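# Copy the reference peg pattern onto the peg board

## Task

Make the peg board match the 'pattern' reference image. Every hole that has a peg in the image needs a peg of that same colour pushed all the way in. Every hole without a peg in the image must stay empty. The image is a top-down view of the board, and its upper edge is the board edge farthest from the robot.

## Robot and tools

Robot: two arms, left_arm and right_arm, each with six joints and a gripper. Joint order, in every row and every per-joint list: waist, shoulder, elbow, wrist pitch, wrist yaw, wrist roll. Stated joint ranges in rad: waist -2.618 to 3.054, shoulder 0.000 to 3.142, elbow 0.000 to 3.142, wrist pitch -1.571 to 1.571, wrist yaw -1.571 to 1.571, wrist roll -2.094 to 2.094. A joint's true end can sit up to 0.059 rad either side of the stated one.

Scene frame, in metres: the origin is at table-top height, halfway between the two nominal arm bases. +x points out over the table, +z points up, and left_arm is on the +y side. Arm names do not match image left and right. The fingers point along the gripper's +z axis and close along its y axis. end_effector_position is the point between the pads, roughly 1 cm behind the tips. Reported hand poses can be off by a few centimetres, more at long reach.

The row. Every motion call uses rows of 14 numbers, each in [-1, 1]. There is one row for both arms: left_arm's 6 joints and then its opening, followed by right_arm's 6 joints and then its opening. The joint numbers are offsets, not poses. They are measured from the Joint targets as they stood when the action (or move) began, not from the previous row. Scale: 1.0 equals 2.224 rad for waist, shoulder and elbow, and 8.485 rad for wrist pitch, wrist yaw and wrist roll. The opening number is absolute: +1 is fully open and -1 is closed. Sending 0 for an arm's joints keeps its current targets. A 0 in the opening slot is a real command, meaning half-open, so resend the current opening to leave a gripper alone.

execute_actions(actions, cameras): actions is a list of actions. Each action is a table of up to 15 rows, and each row lasts one step of 1/30 s. If an action has fewer rows, its last row is held for the rest of its 15 steps. Sending an empty list only reports state. An action is refused for both arms if it would push a joint more than 0.059 rad beyond its range. If the first action fails that check, or any action is badly formed, the whole call is refused. cameras chooses which images come back: null or ["all"] gives all of them, and [] gives none.

move(target, speed, blend, opening_speed, blocking, cameras): drives all joints together toward a target. The target is one 14-number row, or a list of up to 15 rows. Every row's offsets count from the same starting Joint targets. speed is the top speed in rad/s of the joint that has the farthest to go, from 0.01 to 12.57, default 0.5. You can give one value per target. blend is in rad and rounds off corners at intermediate targets. opening_speed sets how fast the opening changes, in units of the -1..+1 scale per second, minimum 0.2. Use a low value when grasping anything fragile. blocking=false returns after about 0.5 s while the move carries on. Every path lasts at least 0.5 s, and anything past 10 s is cut short. Moves do not avoid obstacles or the other arm. The result has a "move:" line: done, off_target (at rest with some joint more than 0.035 rad off target), moving, held or fault. It may also say limits=held. Being done does not tell you whether the arm is touching something.

wait(seconds 0–10): lets time pass while the arms hold their commands. stop(): brakes a running move. zoom_image(camera, region [x0,y0,x1,y1] in pixels, at most 504x504): gives a closer view of that camera's latest image. show_instructions(): shows the reference image again. finished_scene(scene=1): ends the scene permanently.

Cameras: cam_head_left, cam_head_right, cam_high, cam_low, cam_left_wrist, cam_right_wrist, each 672x504. Calibration data is provided. Wrist-camera images can lag behind while the arm is moving.

Result lines: Joint positions and Joint velocities give rad or rad/s per joint, then the gap between the pads in m (0.094 means fully open). Joint targets is the base that your next offsets are measured from. grip_measured is on the command scale. It can read a little wide when empty and about 3 mm narrow on a firm part. The gripper reaches full force roughly 0.05 below the reading at first contact. grip_effort_nm is motor effort and not pad force. Joint torques include the arm's own weight. "joint sent to its limit" means a joint was clamped at its end. "joint command not followed" means the clearance check changed the targets. If MOTOR HOT appears, relieve the load or bend the arm in. At 90 °C the arm folds and becomes useless.

Limits on motion: each joint target can lead the measured angle only by 0.339 rad for waist, shoulder and elbow, or 2.2 rad for the wrist joints. Targets are also scaled back if they would put the gripper more than 200 mm from where it is now, so large moves can take several actions.

Avoid the following. Dropping pegs. Releasing a peg while it is still moving. Slamming or pushing hard. Arms hitting each other or gripping each other's fingers, which can end the scene. Anything falling off the table, which is a failure. Stopping an arm sharply. If an arm ends up pressing on something, command its targets back past its current positions. Something may occasionally nudge loose objects. The simulation keeps running while you think.

Each tool is called after "Emit:" as name(argument=value, ...) on one line, values as JSON.

Reference images:

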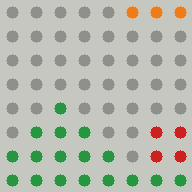

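## Session

Emit:
execute_actions(actions=[])

Scene clock: 0.00 s.
left_arm: end_effector_position=(+0.3776, +0.3750, +0.1404) grip_measured=+1.000 grip_effort_nm=n/a end_effector_quat_wxyz=(+0.620, -0.056, +0.782, +0.010) | right_arm: end_effector_position=(+0.4513, -0.2605, +0.1358) grip_measured=+1.000 grip_effort_nm=n/a end_effector_quat_wxyz=(+0.613, +0.024, +0.788, -0.047)
Joint positions: left_arm=[0.004 1.527 0.372 0.922 -0.076 -0.072 0.094] | right_arm=[0.003 1.559 0.362 0.949 0.078 -0.026 0.094]
Joint velocities: within noise
Joint torques (N m): no reading
Motor temperatures (°C): left_arm=[33 32 35 38 30 30 33] | right_arm=[29 40 40 33 27 27 31]
Heat: left arm: 38 °C; right arm: 40 °C.
Joint targets: left_arm=[0.004 1.520 0.378 0.923 -0.076 -0.072] | right_arm=[0.003 1.548 0.372 0.961 0.078 -0.025]
Tool commands: left_gripper/opening=+1.0 right_gripper/opening=+1.0

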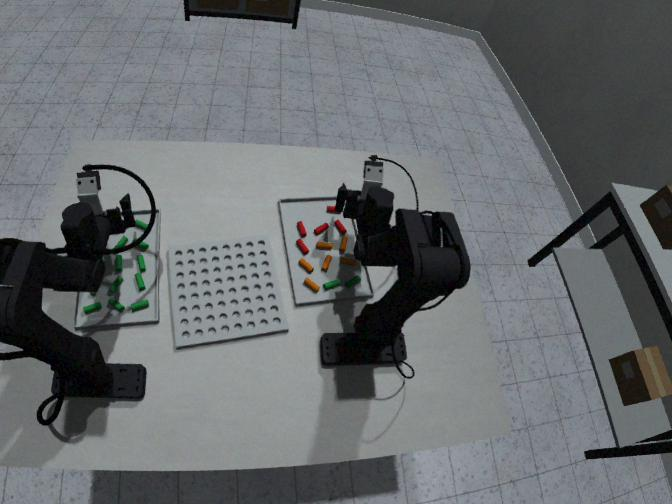

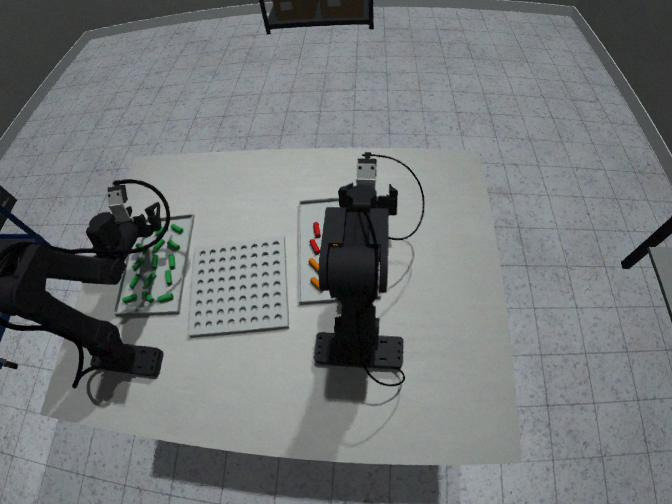

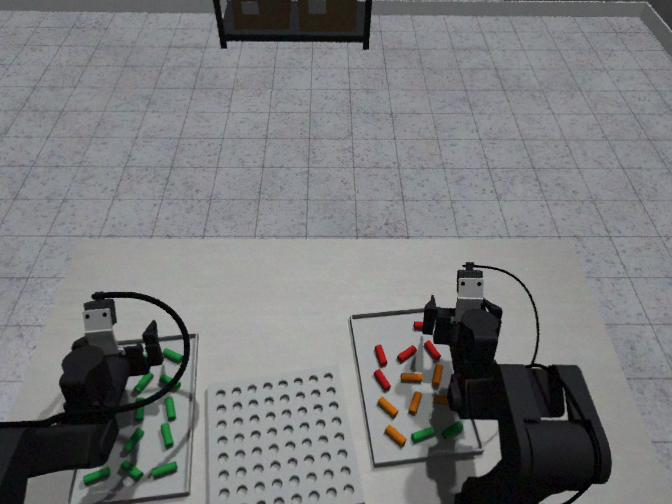

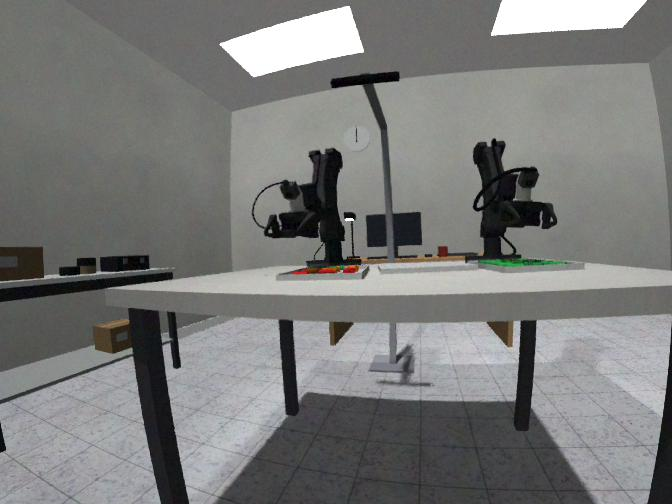

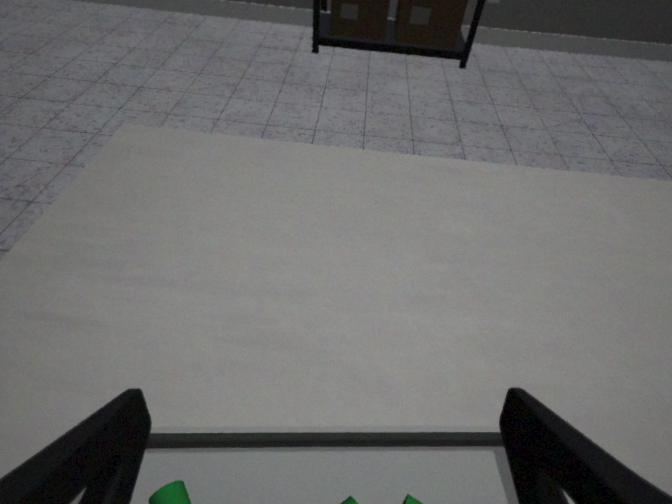

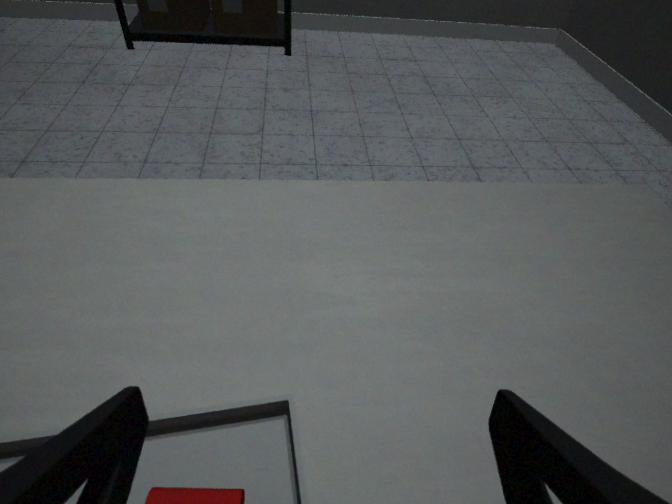

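Emit:
zoom_image(camera="cam_high", region=[60, 300, 380, 504])

Emit:
zoom_image(camera="cam_high", region=[340, 300, 500, 480])

Emit:
zoom_image(camera="cam_head_left", region=[60, 180, 400, 360])

Emit:
zoom_image(camera="cam_low", region=[220, 130, 620, 300])

Scaled by 1.575 from the camera's 672x504 image, which has a finer 960x720 frame.

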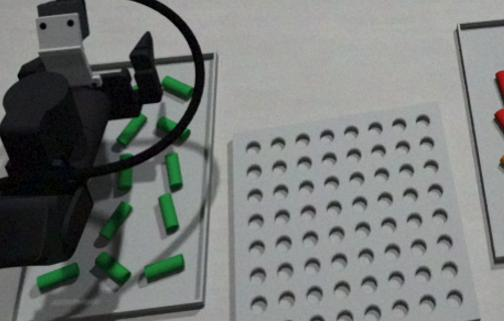

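Scaled by 2.800 from the camera's 672x504 image, which has a finer 960x720 frame.

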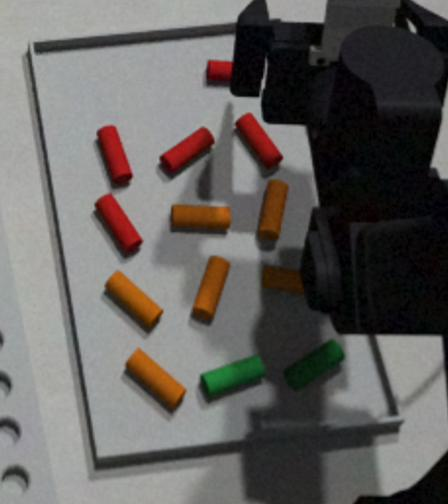

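Scaled by 1.482 from the camera's 672x504 image, which has a finer 960x720 frame.

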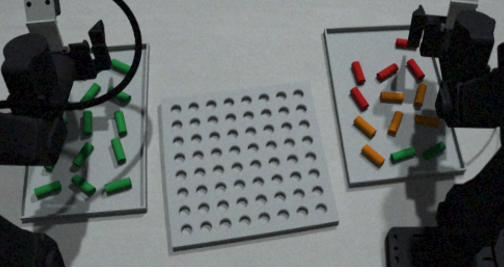

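Scaled by 1.260 from the camera's 672x504 image, which has a finer 960x720 frame.

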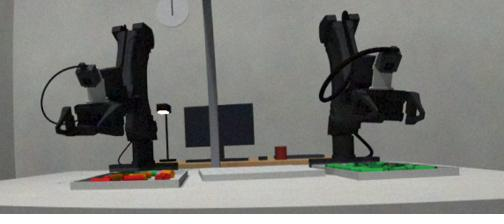

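Emit:
move(target=[0,-0.0211,0.2806,-0.2384,0.009,0.0085,1,0,-0.0337,0.2833,-0.2429,-0.0092,0.003,1], speed=1.0)

Scene clock: 127.90 s.
left_arm: end_effector_position=(+0.2066, +0.3619, +0.0783) grip_measured=+1.000 grip_effort_nm=-0.027 end_effector_quat_wxyz=(-0.021, -0.010, +1.000, +0.006) | right_arm: end_effector_position=(+0.2793, -0.2440, +0.0811) grip_measured=+1.000 grip_effort_nm=-0.012 end_effector_quat_wxyz=(-0.025, +0.010, +1.000, -0.005)
Joint positions: left_arm=[0.004 1.499 0.975 -1.089 -0.012 -0.011 0.094] | right_arm=[0.003 1.501 0.968 -1.088 0.011 -0.006 0.094]
Joint velocities: within noise
Joint torques (N m): left_arm=[-0.03 -7.69 9.4 -0.2 0.13 0.13] | right_arm=[0.03 -8.57 9.77 0.52 -0.12 0.08]
Motor temperatures (°C): left_arm=[32 32 36 43 29 30 32] | right_arm=[28 42 41 41 27 27 30]
Heat: left arm: 43 °C; right arm: 42 °C.
Joint targets: left_arm=[0.004 1.474 1.002 -1.100 0.000 0.000] | right_arm=[0.003 1.473 1.002 -1.099 0.001 0.000]
move: done
camera_calibration:
cam_left_wrist: T_world_to_cam=[[0.049054, -0.998358, -0.0295873, 0.350046], [-0.877385, -0.0572275, 0.476361, 0.212748], [-0.477272, 0.00259203, -0.878752, 0.260614], [0, 0, 0, 1]] pos_world=[0.293874, 0.360971, 0.138027]
cam_right_wrist: T_world_to_cam=[[0.00585934, -0.999622, 0.0268499, -0.251085], [-0.85515, 0.00890917, 0.518304, 0.241952], [-0.518348, -0.0259976, -0.854775, 0.304467], [0, 0, 0, 1]] pos_world=[0.366196, -0.24523, 0.141587]

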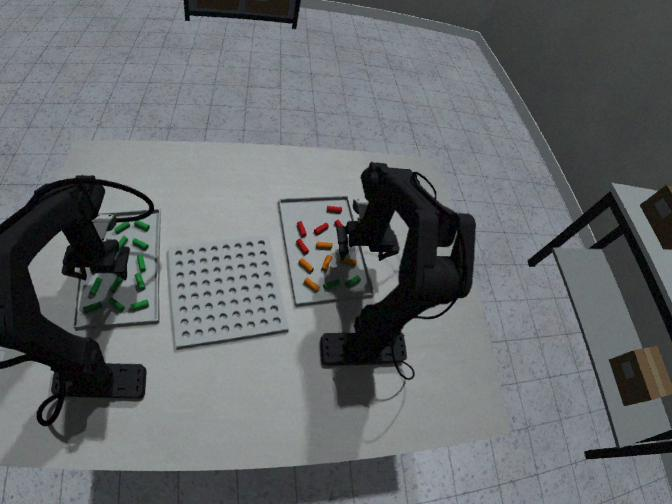

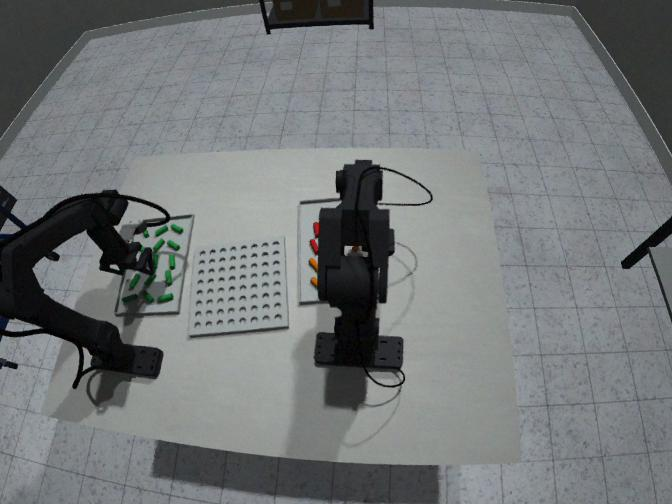

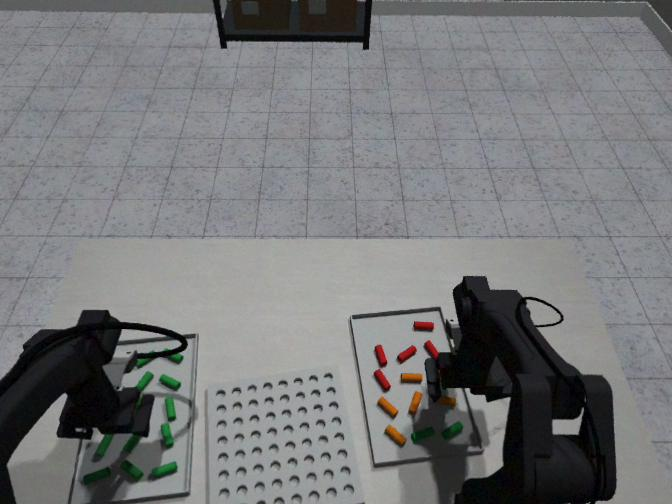

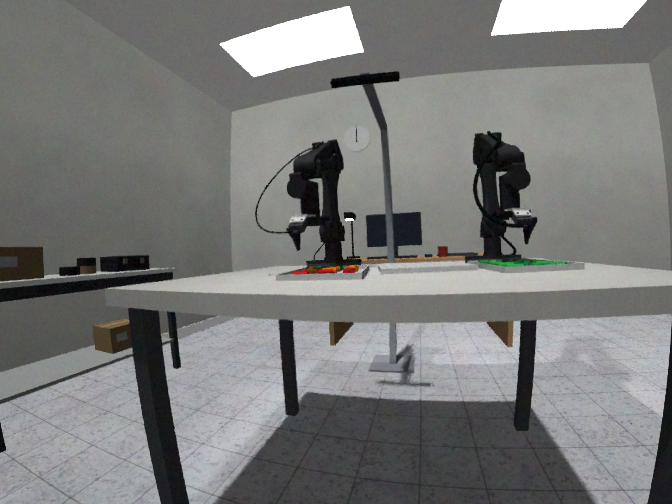

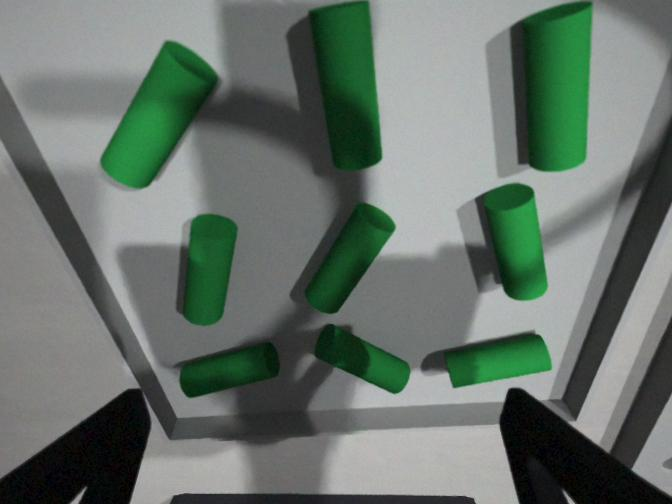

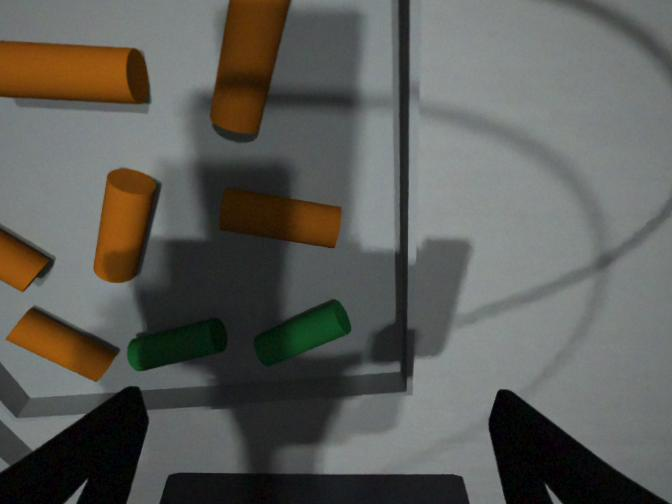

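Emit:
move(target=[-0.1006,0.0674,0.0342,0.0137,0,-0.079,1,0,0,0,0,0,0,1], speed=0.8, cameras=["cam_left_wrist","cam_low"])

Scene clock: 194.30 s.
left_arm: end_effector_position=(+0.2405, +0.3011, +0.0702) grip_measured=+1.000 grip_effort_nm=-0.017 end_effector_quat_wxyz=(+0.006, -0.223, +0.975, -0.001) | right_arm: end_effector_position=(+0.2792, -0.2440, +0.0812) grip_measured=+1.000 grip_effort_nm=-0.017 end_effector_quat_wxyz=(-0.025, +0.010, +1.000, -0.005)
Joint positions: left_arm=[-0.217 1.609 1.05 -1.001 -0.003 -0.66 0.094] | right_arm=[0.003 1.501 0.968 -1.089 0.011 -0.006 0.094]
Joint velocities: within noise
Joint torques (N m): left_arm=[-0.2 -5.29 9.54 0.2 0.03 -0.13] | right_arm=[0.03 -8.58 9.76 0.52 -0.12 0.08]
Motor temperatures (°C): left_arm=[32 33 39 39 29 29 32] | right_arm=[28 41 43 34 27 27 30]
Heat: left arm: 39 °C; right arm: 43 °C.
Joint targets: left_arm=[-0.220 1.623 1.079 -0.983 0.000 -0.670] | right_arm=[0.003 1.473 1.002 -1.099 0.000 0.000]
move: done
camera_calibration:
cam_left_wrist: T_world_to_cam=[[0.461121, -0.887258, -0.0118479, 0.15362], [-0.798775, -0.420876, 0.429909, 0.336692], [-0.386427, -0.188776, -0.902795, 0.30722], [0, 0, 0, 1]] pos_world=[0.316822, 0.336002, 0.13443]
Images, in order (width x height): cam_low 672x504, cam_left_wrist 672x504.

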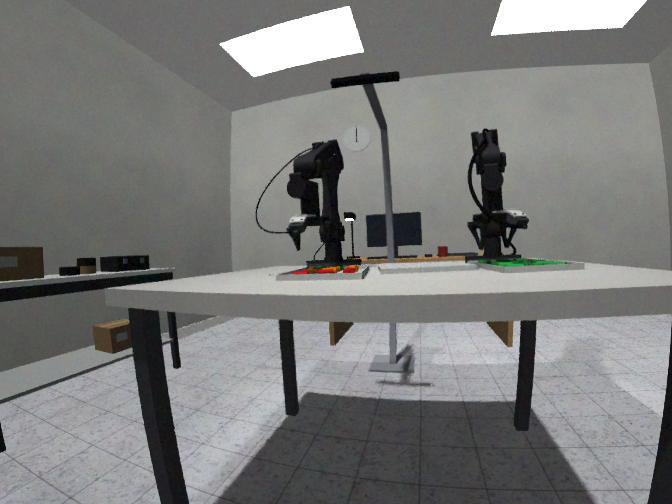

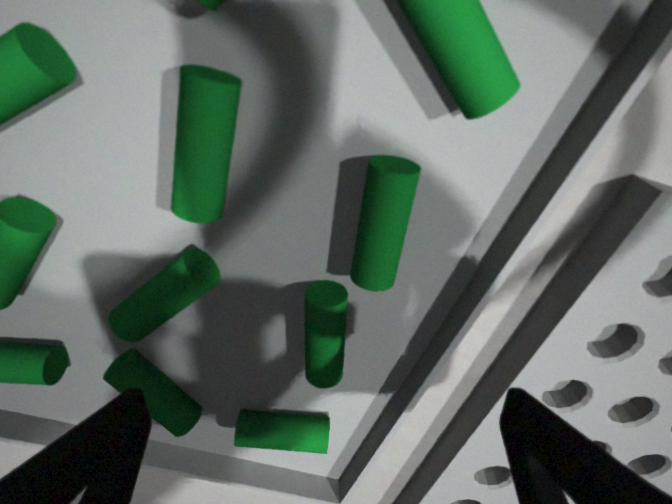

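Emit:
move(target=[-0.003,0.0377,-0.0365,0.0185,0,0,1,0,0,0,0,0,0,1], speed=0.3, cameras=["cam_left_wrist"])

Emit:
zoom_image(camera="cam_left_wrist", region=[100, 200, 572, 504])

Scene clock: 216.67 s.
left_arm: end_effector_position=(+0.2571, +0.2964, +0.0386) grip_measured=+1.000 grip_effort_nm=-0.007 end_effector_quat_wxyz=(+0.018, -0.221, +0.975, -0.007) | right_arm: end_effector_position=(+0.2792, -0.2440, +0.0812) grip_measured=+1.000 grip_effort_nm=-0.017 end_effector_quat_wxyz=(-0.025, +0.010, +1.000, -0.005)
Joint positions: left_arm=[-0.221 1.694 1.007 -0.845 -0.003 -0.661 0.094] | right_arm=[0.003 1.501 0.968 -1.089 0.011 -0.006 0.094]
Joint velocities: within noise
Joint torques (N m): left_arm=[-0.65 -5.91 5.67 0.26 0.03 -0.1] | right_arm=[0.01 -8.57 9.76 0.52 -0.13 0.07]
Motor temperatures (°C): left_arm=[32 33 37 38 29 29 32] | right_arm=[28 41 43 33 27 27 30]
Heat: left arm: 38 °C; right arm: 43 °C.
Joint targets: left_arm=[-0.227 1.707 0.997 -0.826 0.000 -0.670] | right_arm=[0.003 1.473 1.002 -1.099 0.000 0.000]
move: done
camera_calibration:
cam_left_wrist: T_world_to_cam=[[0.458485, -0.888683, 0.00584395, 0.141833], [-0.81147, -0.41595, 0.410489, 0.364206], [-0.362364, -0.192945, -0.911847, 0.279679], [0, 0, 0, 1]] pos_world=[0.331859, 0.331498, 0.104693]
Images, in order (width x height): cam_left_wrist 672x504.

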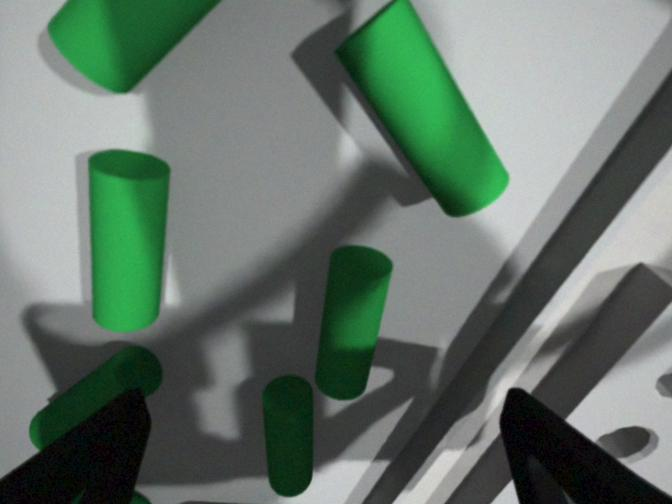

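Scaled by 1.068 from the camera's 672x504 image, which has a finer 960x720 frame.

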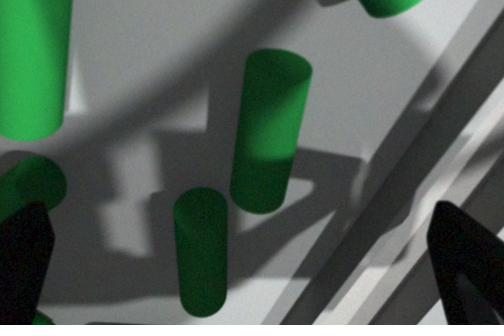

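Emit:
move(target=[0.107,0.034,0.0817,-0.0171,0,0.0281,-0.2,0,0,0,0,0,0,1], speed=0.5, cameras=["cam_left_wrist"])

Scene clock: 247.07 s.
left_arm: end_effector_position=(+0.2803, +0.3630, +0.0534) grip_measured=-0.199 grip_effort_nm=-0.085 end_effector_quat_wxyz=(+0.000, -0.228, +0.974, -0.001) | right_arm: end_effector_position=(+0.2792, -0.2440, +0.0812) grip_measured=+1.000 grip_effort_nm=-0.012 end_effector_quat_wxyz=(-0.025, +0.010, +1.000, -0.005)
Joint positions: left_arm=[0.012 1.764 1.155 -0.96 0.001 -0.442 0.038] | right_arm=[0.003 1.501 0.968 -1.089 0.011 -0.006 0.094]
Joint velocities: within noise
Joint torques (N m): left_arm=[-0.13 -6.34 8.98 -0.12 -0.02 0.1] | right_arm=[0.01 -8.57 9.74 0.52 -0.11 0.08]
Motor temperatures (°C): left_arm=[32 33 36 38 29 29 31] | right_arm=[28 41 43 33 27 27 30]
Heat: left arm: 38 °C; right arm: 43 °C.
Joint targets: left_arm=[0.011 1.783 1.179 -0.971 0.000 -0.432] | right_arm=[0.003 1.473 1.002 -1.099 0.000 0.000]
move: done
camera_calibration:
cam_left_wrist: T_world_to_cam=[[0.471383, -0.88181, -0.0144698, 0.185317], [-0.789419, -0.429196, 0.438871, 0.40164], [-0.393211, -0.195454, -0.898434, 0.323268], [0, 0, 0, 1]] pos_world=[0.356819, 0.39898, 0.116848]
Images, in order (width x height): cam_left_wrist 672x504.

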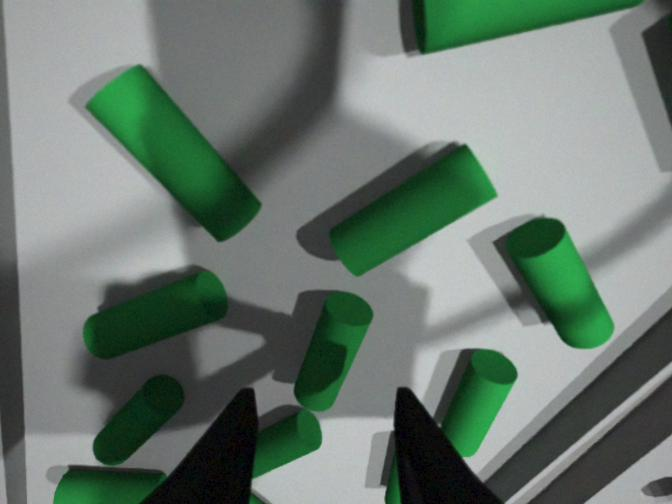

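Emit:
move(target=[-0.004,0.0314,-0.0226,0.0139,0,0.0273,-0.2,0,0,0,0,0,0,1], speed=0.2, cameras=["cam_left_wrist"])

Scene clock: 264.80 s.
left_arm: end_effector_position=(+0.2899, +0.3621, +0.0296) grip_measured=-0.199 grip_effort_nm=-0.090 end_effector_quat_wxyz=(+0.001, -0.113, +0.994, -0.001) | right_arm: end_effector_position=(+0.2792, -0.2440, +0.0812) grip_measured=+1.000 grip_effort_nm=-0.017 end_effector_quat_wxyz=(-0.025, +0.010, +1.000, -0.005)
Joint positions: left_arm=[0.009 1.835 1.14 -0.874 0.001 -0.211 0.038] | right_arm=[0.003 1.501 0.968 -1.089 0.011 -0.006 0.094]
Joint velocities: within noise
Joint torques (N m): left_arm=[-0.58 -6.8 5.42 0.19 0.01 0.13] | right_arm=[0.03 -8.55 9.74 0.51 -0.11 0.08]
Motor temperatures (°C): left_arm=[32 33 38 37 29 29 31] | right_arm=[28 41 43 32 27 27 30]
Heat: left arm: 38 °C; right arm: 43 °C.
Joint targets: left_arm=[0.002 1.853 1.129 -0.854 0.000 -0.200] | right_arm=[0.003 1.473 1.002 -1.099 0.000 0.000]
move: done
camera_calibration:
cam_left_wrist: T_world_to_cam=[[0.253527, -0.96722, -0.014464, 0.273718], [-0.868028, -0.234075, 0.437877, 0.371487], [-0.426909, -0.0984585, -0.898918, 0.280062], [0, 0, 0, 1]] pos_world=[0.372627, 0.379276, 0.0930461]
Images, in order (width x height): cam_left_wrist 672x504.

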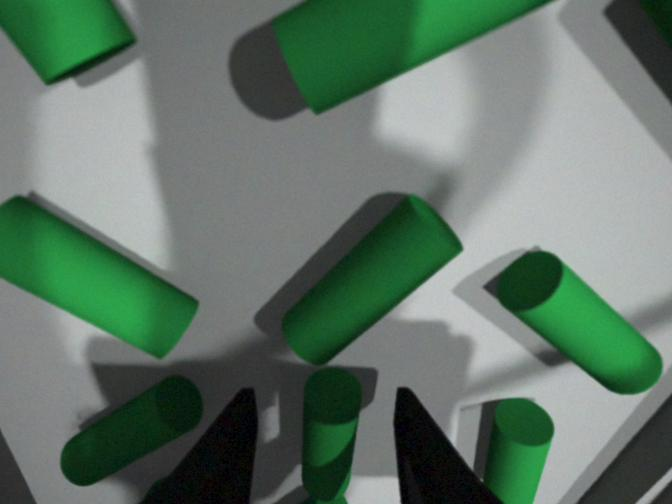

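Emit:
move(target=[-0.003,0,-0.018,0.0045,0,0,-0.2,0,0,0,0,0,0,1], speed=0.1, cameras=["cam_left_wrist"])

Scene clock: 272.00 s.
left_arm: end_effector_position=(+0.2841, +0.3598, +0.0207) grip_measured=-0.199 grip_effort_nm=-0.095 end_effector_quat_wxyz=(-0.002, -0.109, +0.994, +0.000) | right_arm: end_effector_position=(+0.2792, -0.2440, +0.0812) grip_measured=+1.000 grip_effort_nm=-0.012 end_effector_quat_wxyz=(-0.025, +0.010, +1.000, -0.005)
Joint positions: left_arm=[0.002 1.835 1.101 -0.84 0.001 -0.21 0.038] | right_arm=[0.003 1.501 0.968 -1.089 0.011 -0.006 0.094]
Joint velocities: within noise
Joint torques (N m): left_arm=[-0.55 -6.8 5.24 0.23 -0.02 0.08] | right_arm=[0.03 -8.58 9.76 0.52 -0.12 0.07]
Motor temperatures (°C): left_arm=[32 33 37 37 29 29 31] | right_arm=[28 41 43 32 27 27 30]
Heat: left arm: 37 °C; right arm: 43 °C.
Joint targets: left_arm=[-0.004 1.853 1.089 -0.815 0.000 -0.200] | right_arm=[0.003 1.473 1.002 -1.099 0.000 0.000]
move: done
camera_calibration:
cam_left_wrist: T_world_to_cam=[[0.245708, -0.969215, -0.0158019, 0.275681], [-0.867501, -0.227138, 0.44255, 0.367027], [-0.432515, -0.0950298, -0.896605, 0.269714], [0, 0, 0, 1]] pos_world=[0.367314, 0.37619, 0.0837557]
Images, in order (width x height): cam_left_wrist 672x504.

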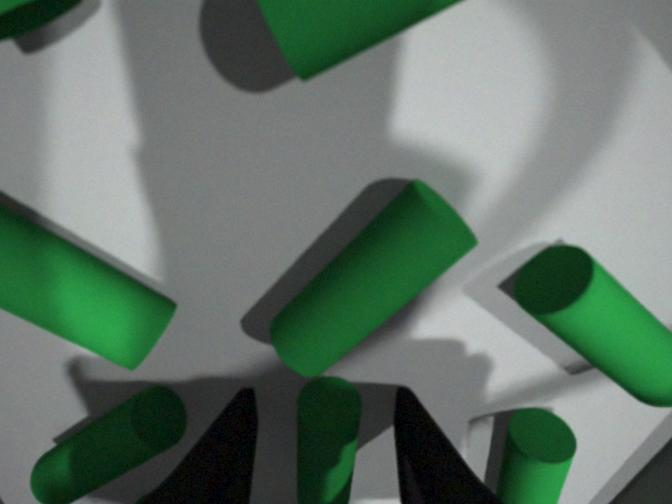

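Emit:
move(target=[0,0,0,0,0,0,-0.85,0,0,0,0,0,0,1], opening_speed=0.5, cameras=["cam_left_wrist"])

Scene clock: 279.40 s.
left_arm: end_effector_position=(+0.2850, +0.3598, +0.0207) grip_measured=-0.693 grip_effort_nm=-1.048 end_effector_quat_wxyz=(+0.000, -0.109, +0.994, -0.001) | right_arm: end_effector_position=(+0.2792, -0.2440, +0.0812) grip_measured=+1.000 grip_effort_nm=-0.017 end_effector_quat_wxyz=(-0.025, +0.010, +1.000, -0.005)
Joint positions: left_arm=[0.002 1.835 1.101 -0.837 0.001 -0.21 0.014] | right_arm=[0.003 1.501 0.968 -1.089 0.011 -0.006 0.094]
Joint velocities: within noise
Joint torques (N m): left_arm=[-0.43 -6.69 5.23 0.2 0.02 0.15] | right_arm=[0.06 -8.58 9.74 0.52 -0.12 0.08]
Motor temperatures (°C): left_arm=[32 33 36 37 29 29 31] | right_arm=[28 41 43 32 27 27 30]
Heat: left arm: 37 °C; right arm: 43 °C.
Joint targets: left_arm=[-0.004 1.853 1.089 -0.815 0.000 -0.200] | right_arm=[0.003 1.473 1.002 -1.099 0.000 0.000]
move: done
camera_calibration:
cam_left_wrist: T_world_to_cam=[[0.245759, -0.969216, -0.0149544, 0.275544], [-0.869032, -0.227138, 0.439535, 0.368261], [-0.429401, -0.0950239, -0.898101, 0.269226], [0, 0, 0, 1]] pos_world=[0.367919, 0.37629, 0.0840495]
Images, in order (width x height): cam_left_wrist 672x504.

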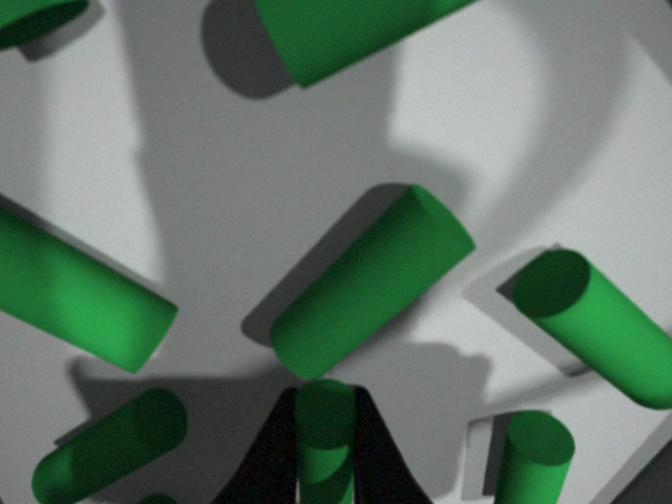

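Emit:
move(target=[0,-0.0371,0.0674,-0.0274,0,0,-0.85,0,0,0,0,0,0,1], speed=0.3, cameras=["cam_left_wrist"])

Emit:
move(target=[0,0,0,0,0,0,-0.7,0,0,0,0,0,0,1], opening_speed=0.3, cameras=["cam_left_wrist"])

Scene clock: 291.17 s.
left_arm: end_effector_position=(+0.2788, +0.3597, +0.0576) grip_measured=-0.693 grip_effort_nm=-1.048 end_effector_quat_wxyz=(-0.025, -0.109, +0.994, +0.002) | right_arm: end_effector_position=(+0.2792, -0.2440, +0.0812) grip_measured=+1.000 grip_effort_nm=-0.022 end_effector_quat_wxyz=(-0.025, +0.010, +1.000, -0.005)
Joint positions: left_arm=[0.002 1.8 1.215 -1.036 0.001 -0.21 0.014] | right_arm=[0.003 1.501 0.968 -1.089 0.011 -0.006 0.094]
Joint velocities: within noise
Joint torques (N m): left_arm=[-0.54 -10.99 8.94 -0.23 0.02 0.14] | right_arm=[0.03 -8.54 9.76 0.52 -0.12 0.08]
Motor temperatures (°C): left_arm=[32 34 36 36 28 29 32] | right_arm=[28 41 43 32 27 27 30]
Heat: left arm: 36 °C; right arm: 43 °C.
Joint targets: left_arm=[-0.004 1.770 1.239 -1.048 0.000 -0.200] | right_arm=[0.003 1.473 1.002 -1.099 0.000 0.000]
move: done
camera_calibration:
cam_left_wrist: T_world_to_cam=[[0.24474, -0.969216, -0.0268747, 0.278429], [-0.845793, -0.226962, 0.482827, 0.337686], [-0.474063, -0.0954365, -0.875303, 0.311095], [0, 0, 0, 1]] pos_world=[0.364949, 0.37619, 0.116741]
Images, in order (width x height): cam_left_wrist 672x504.

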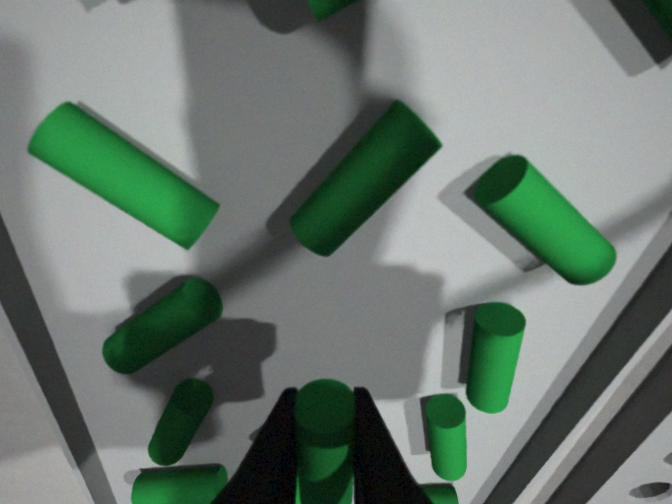

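Scene clock: 291.87 s.
left_arm: end_effector_position=(+0.2787, +0.3597, +0.0576) grip_measured=-0.693 grip_effort_nm=-1.048 end_effector_quat_wxyz=(-0.025, -0.109, +0.994, +0.002) | right_arm: end_effector_position=(+0.2792, -0.2440, +0.0812) grip_measured=+1.000 grip_effort_nm=-0.017 end_effector_quat_wxyz=(-0.025, +0.010, +1.000, -0.005)
Joint positions: left_arm=[0.002 1.8 1.215 -1.037 0.001 -0.21 0.014] | right_arm=[0.003 1.501 0.968 -1.089 0.011 -0.006 0.094]
Joint velocities: within noise
Joint torques (N m): left_arm=[-0.44 -10.99 9.05 -0.23 -0.02 0.1] | right_arm=[0.03 -8.58 9.76 0.52 -0.12 0.08]
Motor temperatures (°C): left_arm=[32 34 36 36 28 29 32] | right_arm=[28 41 43 32 27 27 30]
Heat: left arm: 36 °C; right arm: 43 °C.
Joint targets: left_arm=[-0.004 1.770 1.239 -1.048 0.000 -0.200] | right_arm=[0.003 1.473 1.002 -1.099 0.000 0.000]
move: done
camera_calibration:
cam_left_wrist: T_world_to_cam=[[0.244711, -0.969218, -0.0270721, 0.27851], [-0.845403, -0.226955, 0.483513, 0.337339], [-0.474773, -0.095434, -0.874919, 0.311127], [0, 0, 0, 1]] pos_world=[0.364748, 0.37619, 0.116643]
Images, in order (width x height): cam_left_wrist 672x504.

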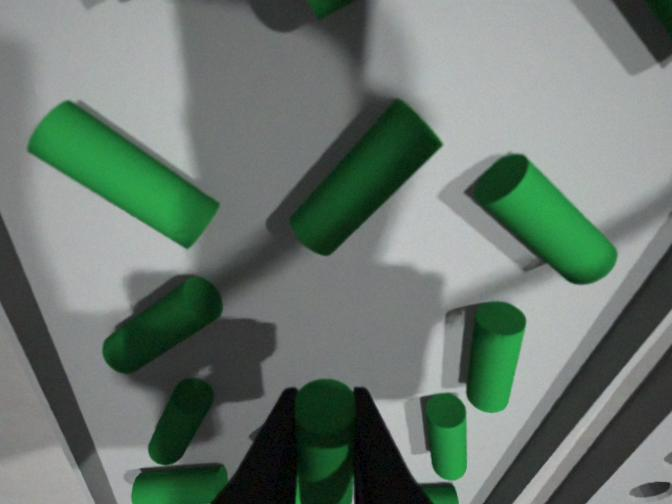

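Emit:
move(target=[0,0,0,0,0,0,-0.67,0,0,0,0,0,0,1], opening_speed=0.2, cameras=["cam_left_wrist"])

Emit:
move(target=[0,0,0,0,0,0,-0.65,0,0,0,0,0,0,1], opening_speed=0.2, cameras=["cam_left_wrist"])

Emit:
move(target=[0,0,0,0,0,0,-0.635,0,0,0,0,0,0,1], opening_speed=0.2, cameras=["cam_left_wrist"])

Scene clock: 301.33 s.
left_arm: end_effector_position=(+0.2786, +0.3597, +0.0576) grip_measured=-0.665 grip_effort_nm=-0.271 end_effector_quat_wxyz=(-0.026, -0.109, +0.994, +0.002) | right_arm: end_effector_position=(+0.2792, -0.2440, +0.0812) grip_measured=+1.000 grip_effort_nm=-0.017 end_effector_quat_wxyz=(-0.025, +0.010, +1.000, -0.005)
Joint positions: left_arm=[0.002 1.8 1.215 -1.037 0.001 -0.21 0.016] | right_arm=[0.003 1.501 0.968 -1.089 0.011 -0.006 0.094]
Joint velocities: within noise
Joint torques (N m): left_arm=[-0.5 -10.86 8.84 -0.25 -0.03 0.1] | right_arm=[0.03 -8.57 9.77 0.52 -0.12 0.08]
Motor temperatures (°C): left_arm=[32 36 37 36 28 29 32] | right_arm=[28 41 43 32 27 27 30]
Heat: left arm: 37 °C; right arm: 43 °C.
Joint targets: left_arm=[-0.004 1.770 1.239 -1.048 0.000 -0.200] | right_arm=[0.003 1.473 1.002 -1.099 0.000 0.000]
move: done
camera_calibration:
cam_left_wrist: T_world_to_cam=[[0.244703, -0.969218, -0.0271604, 0.278523], [-0.845227, -0.226957, 0.48382, 0.337239], [-0.475091, -0.0954355, -0.874746, 0.311223], [0, 0, 0, 1]] pos_world=[0.364747, 0.37619, 0.116643]
Images, in order (width x height): cam_left_wrist 672x504.

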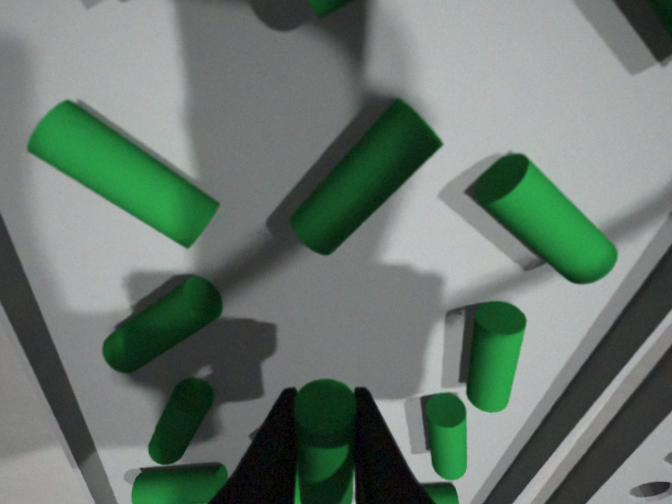

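Scene clock: 301.83 s.
left_arm: end_effector_position=(+0.2786, +0.3597, +0.0576) grip_measured=-0.651 grip_effort_nm=0.007 end_effector_quat_wxyz=(-0.026, -0.109, +0.994, +0.002) | right_arm: end_effector_position=(+0.2792, -0.2440, +0.0812) grip_measured=+1.000 grip_effort_nm=-0.017 end_effector_quat_wxyz=(-0.025, +0.010, +1.000, -0.005)
Joint positions: left_arm=[0.002 1.8 1.215 -1.037 0.001 -0.21 0.016] | right_arm=[0.003 1.501 0.968 -1.089 0.011 -0.006 0.094]
Joint velocities: within noise
Joint torques (N m): left_arm=[-0.44 -10.91 9.03 -0.22 -0.04 0.13] | right_arm=[0.01 -8.57 9.76 0.52 -0.11 0.08]
Motor temperatures (°C): left_arm=[32 36 37 36 28 29 32] | right_arm=[28 41 43 31 27 27 30]
Heat: left arm: 37 °C; right arm: 43 °C.
Joint targets: left_arm=[-0.004 1.770 1.239 -1.048 0.000 -0.200] | right_arm=[0.003 1.473 1.002 -1.099 0.000 0.000]
move: done
camera_calibration:
cam_left_wrist: T_world_to_cam=[[0.244703, -0.969218, -0.0271604, 0.278523], [-0.845227, -0.226957, 0.48382, 0.337239], [-0.475091, -0.0954355, -0.874746, 0.311223], [0, 0, 0, 1]] pos_world=[0.364747, 0.37619, 0.116643]
Images, in order (width x height): cam_left_wrist 672x504.

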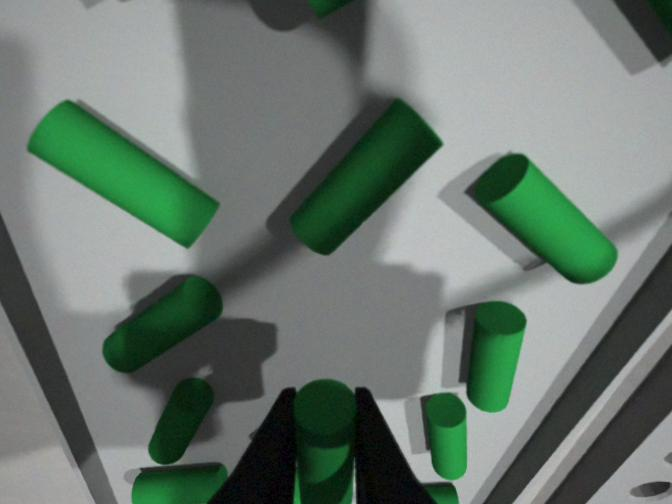

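Scene clock: 302.33 s.
left_arm: end_effector_position=(+0.2786, +0.3597, +0.0576) grip_measured=-0.637 grip_effort_nm=0.061 end_effector_quat_wxyz=(-0.026, -0.109, +0.994, +0.002) | right_arm: end_effector_position=(+0.2792, -0.2440, +0.0812) grip_measured=+1.000 grip_effort_nm=-0.012 end_effector_quat_wxyz=(-0.025, +0.010, +1.000, -0.005)
Joint positions: left_arm=[0.002 1.8 1.215 -1.037 0.001 -0.21 0.017] | right_arm=[0.003 1.501 0.968 -1.089 0.011 -0.006 0.094]
Joint velocities: within noise
Joint torques (N m): left_arm=[-0.46 -10.99 8.92 -0.22 0 0.13] | right_arm=[0.03 -8.57 9.74 0.52 -0.12 0.08]
Motor temperatures (°C): left_arm=[32 36 37 36 28 29 32] | right_arm=[28 41 43 31 27 27 30]
Heat: left arm: 37 °C; right arm: 43 °C.
Joint targets: left_arm=[-0.004 1.770 1.239 -1.048 0.000 -0.200] | right_arm=[0.003 1.473 1.002 -1.099 0.000 0.000]
move: done
camera_calibration:
cam_left_wrist: T_world_to_cam=[[0.244703, -0.969218, -0.0271604, 0.278523], [-0.845227, -0.226957, 0.48382, 0.337239], [-0.475091, -0.0954355, -0.874746, 0.311223], [0, 0, 0, 1]] pos_world=[0.364747, 0.37619, 0.116643]
Images, in order (width x height): cam_left_wrist 672x504.

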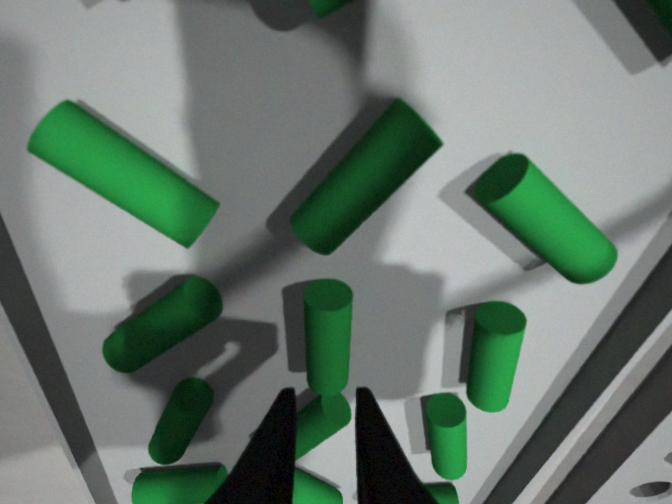

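Emit:
move(target=[-0.0697,-0.2511,-0.3162,0.0906,-0.0269,-0.0143,-0.3,0,0,0,0,0,0,1], speed=0.6, cameras=["cam_left_wrist"])

Scene clock: 447.83 s.
left_arm: end_effector_position=(+0.2713, +0.3512, +0.0698) grip_measured=-0.301 grip_effort_nm=0.051 end_effector_quat_wxyz=(+0.301, -0.108, +0.947, +0.033) | right_arm: end_effector_position=(+0.2792, -0.2440, +0.0812) grip_measured=+1.000 grip_effort_nm=-0.022 end_effector_quat_wxyz=(-0.025, +0.010, +1.000, -0.005)
Joint positions: left_arm=[-0.154 1.234 0.547 -0.301 -0.211 -0.312 0.033] | right_arm=[0.003 1.501 0.968 -1.089 0.011 -0.006 0.094]
Joint velocities: within noise
Joint torques (N m): left_arm=[-0.4 -5.5 6.46 1.26 -0.32 -0.13] | right_arm=[0.02 -8.59 9.74 0.52 -0.12 0.07]
Motor temperatures (°C): left_arm=[31 40 38 34 28 29 31] | right_arm=[28 42 44 30 27 27 30]
Heat: left arm: 40 °C; right arm: 44 °C.
Joint targets: left_arm=[-0.159 1.212 0.536 -0.279 -0.228 -0.321] | right_arm=[0.003 1.473 1.002 -1.099 0.000 0.000]
move: done
camera_calibration:
cam_left_wrist: T_world_to_cam=[[0.257705, -0.966201, 0.00656299, 0.26538], [-0.953593, -0.255425, -0.159429, 0.407574], [0.155717, 0.0348272, -0.987188, 0.108489], [0, 0, 0, 1]] pos_world=[0.303376, 0.356737, 0.170336]
Images, in order (width x height): cam_left_wrist 672x504.

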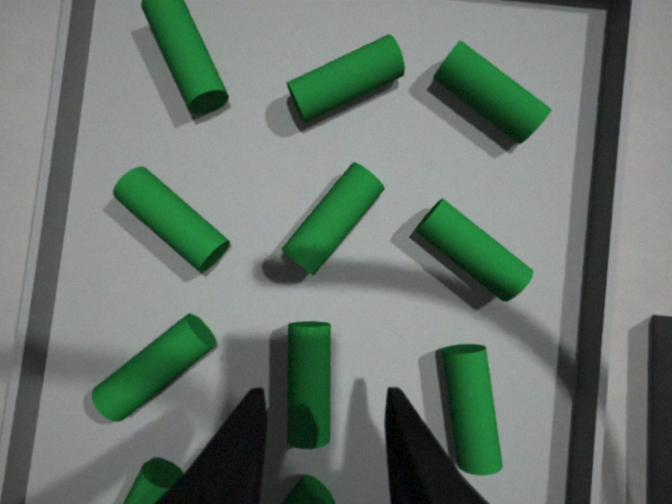

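Emit:
move(target=[0,0.0696,-0.0585,0.0324,-0.0019,-0.0022,-0.3,0,0,0,0,0,0,1], speed=0.15, cameras=["cam_left_wrist"])

Scene clock: 465.43 s.
left_arm: end_effector_position=(+0.2726, +0.3539, +0.0288) grip_measured=-0.301 grip_effort_nm=0.061 end_effector_quat_wxyz=(+0.313, -0.120, +0.941, +0.035) | right_arm: end_effector_position=(+0.2792, -0.2440, +0.0812) grip_measured=+1.000 grip_effort_nm=-0.022 end_effector_quat_wxyz=(-0.025, +0.010, +1.000, -0.005)
Joint positions: left_arm=[-0.154 1.357 0.417 -0.027 -0.227 -0.33 0.033] | right_arm=[0.003 1.501 0.968 -1.089 0.011 -0.006 0.094]
Joint velocities: within noise
Joint torques (N m): left_arm=[-0.51 -3.1 5.67 1.27 -0.29 -0.19] | right_arm=[0.02 -8.57 9.76 0.51 -0.11 0.08]
Motor temperatures (°C): left_arm=[31 36 37 36 28 29 31] | right_arm=[28 42 44 30 27 27 30]
Heat: left arm: 37 °C; right arm: 44 °C.
Joint targets: left_arm=[-0.159 1.366 0.406 -0.004 -0.244 -0.340] | right_arm=[0.003 1.473 1.002 -1.099 0.000 0.000]
move: done
camera_calibration:
cam_left_wrist: T_world_to_cam=[[0.280823, -0.959655, 0.0141893, 0.259172], [-0.942579, -0.27855, -0.184267, 0.408876], [0.180785, 0.038372, -0.982774, 0.059582], [0, 0, 0, 1]] pos_world=[0.301845, 0.360322, 0.130221]
Images, in order (width x height): cam_left_wrist 672x504.

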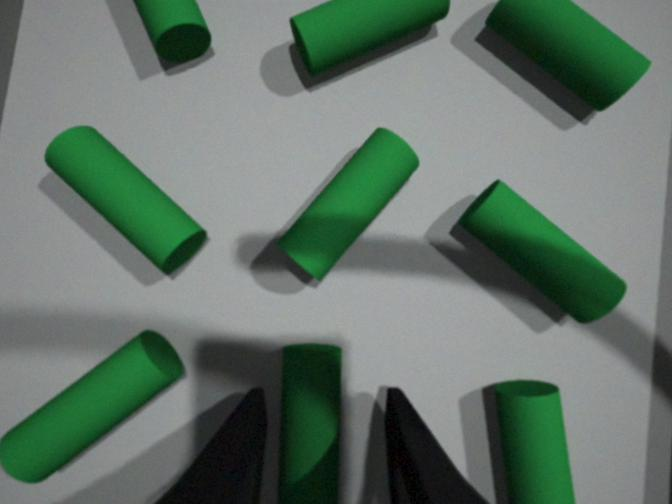

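Emit:
move(target=[0.004,0.0144,0,0,0,0,-0.3,0,0,0,0,0,0,1], speed=0.1, cameras=[])

Emit:
move(target=[0,0,0,0,0,0,-0.9,0,0,0,0,0,0,1], opening_speed=0.6, cameras=["cam_left_wrist"])

Scene clock: 475.63 s.
left_arm: end_effector_position=(+0.2754, +0.3550, +0.0266) grip_measured=-0.301 grip_effort_nm=0.056 end_effector_quat_wxyz=(+0.316, -0.122, +0.940, +0.039) | right_arm: end_effector_position=(+0.2792, -0.2440, +0.0812) grip_measured=+1.000 grip_effort_nm=-0.017 end_effector_quat_wxyz=(-0.025, +0.010, +1.000, -0.005)
Joint positions: left_arm=[-0.154 1.379 0.417 -0.001 -0.237 -0.33 0.033] | right_arm=[0.003 1.501 0.968 -1.089 0.011 -0.006 0.094]
Joint velocities: within noise
Joint torques (N m): left_arm=[0.17 -2.36 5.5 1.04 -0.2 -0.15] | right_arm=[0.03 -8.58 9.76 0.52 -0.12 0.08]
Motor temperatures (°C): left_arm=[31 35 37 36 28 29 31] | right_arm=[28 42 44 30 27 27 30]
Heat: left arm: 37 °C; right arm: 44 °C.
Joint targets: left_arm=[-0.150 1.399 0.406 -0.004 -0.244 -0.340] | right_arm=[0.003 1.473 1.002 -1.099 0.000 0.000]
move: done
No camera images: "cameras" was empty.

Scene clock: 476.83 s.
left_arm: end_effector_position=(+0.2763, +0.3555, +0.0268) grip_measured=-0.691 grip_effort_nm=-1.053 end_effector_quat_wxyz=(+0.317, -0.122, +0.940, +0.040) | right_arm: end_effector_position=(+0.2792, -0.2440, +0.0812) grip_measured=+1.000 grip_effort_nm=-0.017 end_effector_quat_wxyz=(-0.025, +0.010, +1.000, -0.005)
Joint positions: left_arm=[-0.154 1.381 0.417 0.005 -0.24 -0.33 0.015] | right_arm=[0.003 1.501 0.968 -1.089 0.011 -0.006 0.094]
Joint velocities: within noise
Joint torques (N m): left_arm=[0.18 -2.54 5.59 1 -0.14 -0.1] | right_arm=[0.01 -8.58 9.76 0.52 -0.12 0.08]
Motor temperatures (°C): left_arm=[31 35 37 36 28 29 31] | right_arm=[28 42 44 30 27 27 30]
Heat: left arm: 37 °C; right arm: 44 °C.
Joint targets: left_arm=[-0.150 1.398 0.406 -0.004 -0.244 -0.340] | right_arm=[0.003 1.473 1.002 -1.099 0.000 0.000]
move: done
camera_calibration:
cam_left_wrist: T_world_to_cam=[[0.2876, -0.95772, 0.0077131, 0.257353], [-0.938988, -0.283542, -0.194694, 0.413506], [0.188649, 0.0487514, -0.980834, 0.0508654], [0, 0, 0, 1]] pos_world=[0.304667, 0.361239, 0.128413]
Images, in order (width x height): cam_left_wrist 672x504.

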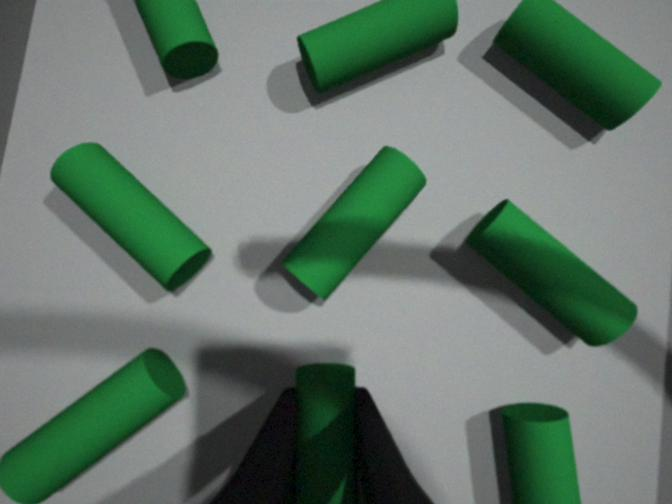

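Emit:
move(target=[0,-0.1,0,0.06,0.0287,0.0388,-0.9,0,0,0,0,0,0,1], speed=0.3, cameras=["cam_left_wrist","cam_high"])

Scene clock: 491.60 s.
left_arm: end_effector_position=(+0.3483, +0.3046, +0.1772) grip_measured=-0.691 grip_effort_nm=-1.043 end_effector_quat_wxyz=(+0.593, +0.047, +0.803, -0.044) | right_arm: end_effector_position=(+0.2792, -0.2440, +0.0812) grip_measured=+1.000 grip_effort_nm=-0.012 end_effector_quat_wxyz=(-0.025, +0.010, +1.000, -0.005)
Joint positions: left_arm=[-0.154 1.197 0.417 0.482 -0.015 -0.019 0.014] | right_arm=[0.003 1.501 0.968 -1.089 0.011 -0.006 0.094]
Joint velocities: within noise
Joint torques (N m): left_arm=[0.2 -5.48 6.95 1.97 0.12 0.11] | right_arm=[0.02 -8.57 9.74 0.52 -0.11 0.08]
Motor temperatures (°C): left_arm=[31 34 36 36 28 29 32] | right_arm=[28 42 44 30 27 27 30]
Heat: left arm: 36 °C; right arm: 44 °C.
Joint targets: left_arm=[-0.150 1.176 0.406 0.505 -0.001 -0.011] | right_arm=[0.003 1.473 1.002 -1.099 0.000 0.000]
move: done
camera_calibration:
cam_left_wrist: T_world_to_cam=[[-0.103688, -0.993865, 0.0384842, 0.328536], [-0.68321, 0.0430516, -0.728952, 0.402047], [0.722823, -0.101876, -0.683482, -0.00547088], [0, 0, 0, 1]] pos_world=[0.312702, 0.308655, 0.27669]
Images, in order (width x height): cam_high 672x504, cam_left_wrist 672x504.

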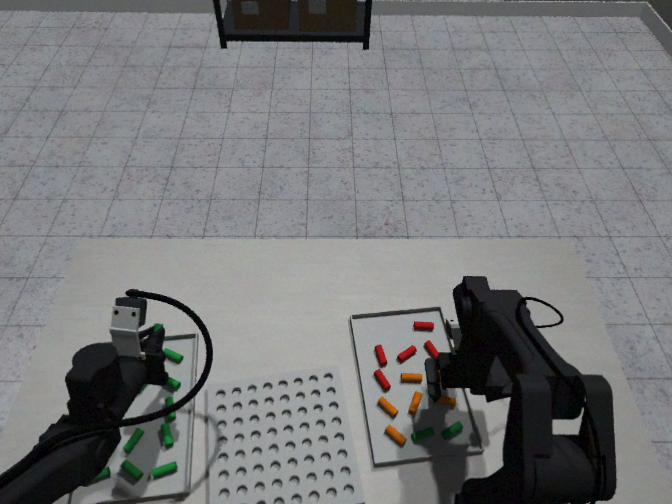

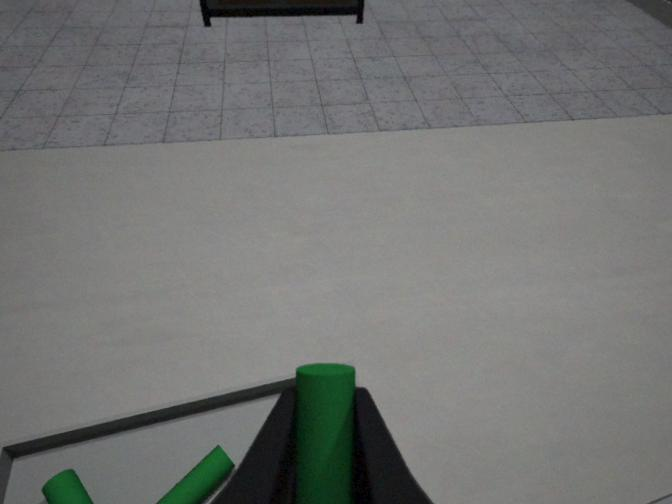

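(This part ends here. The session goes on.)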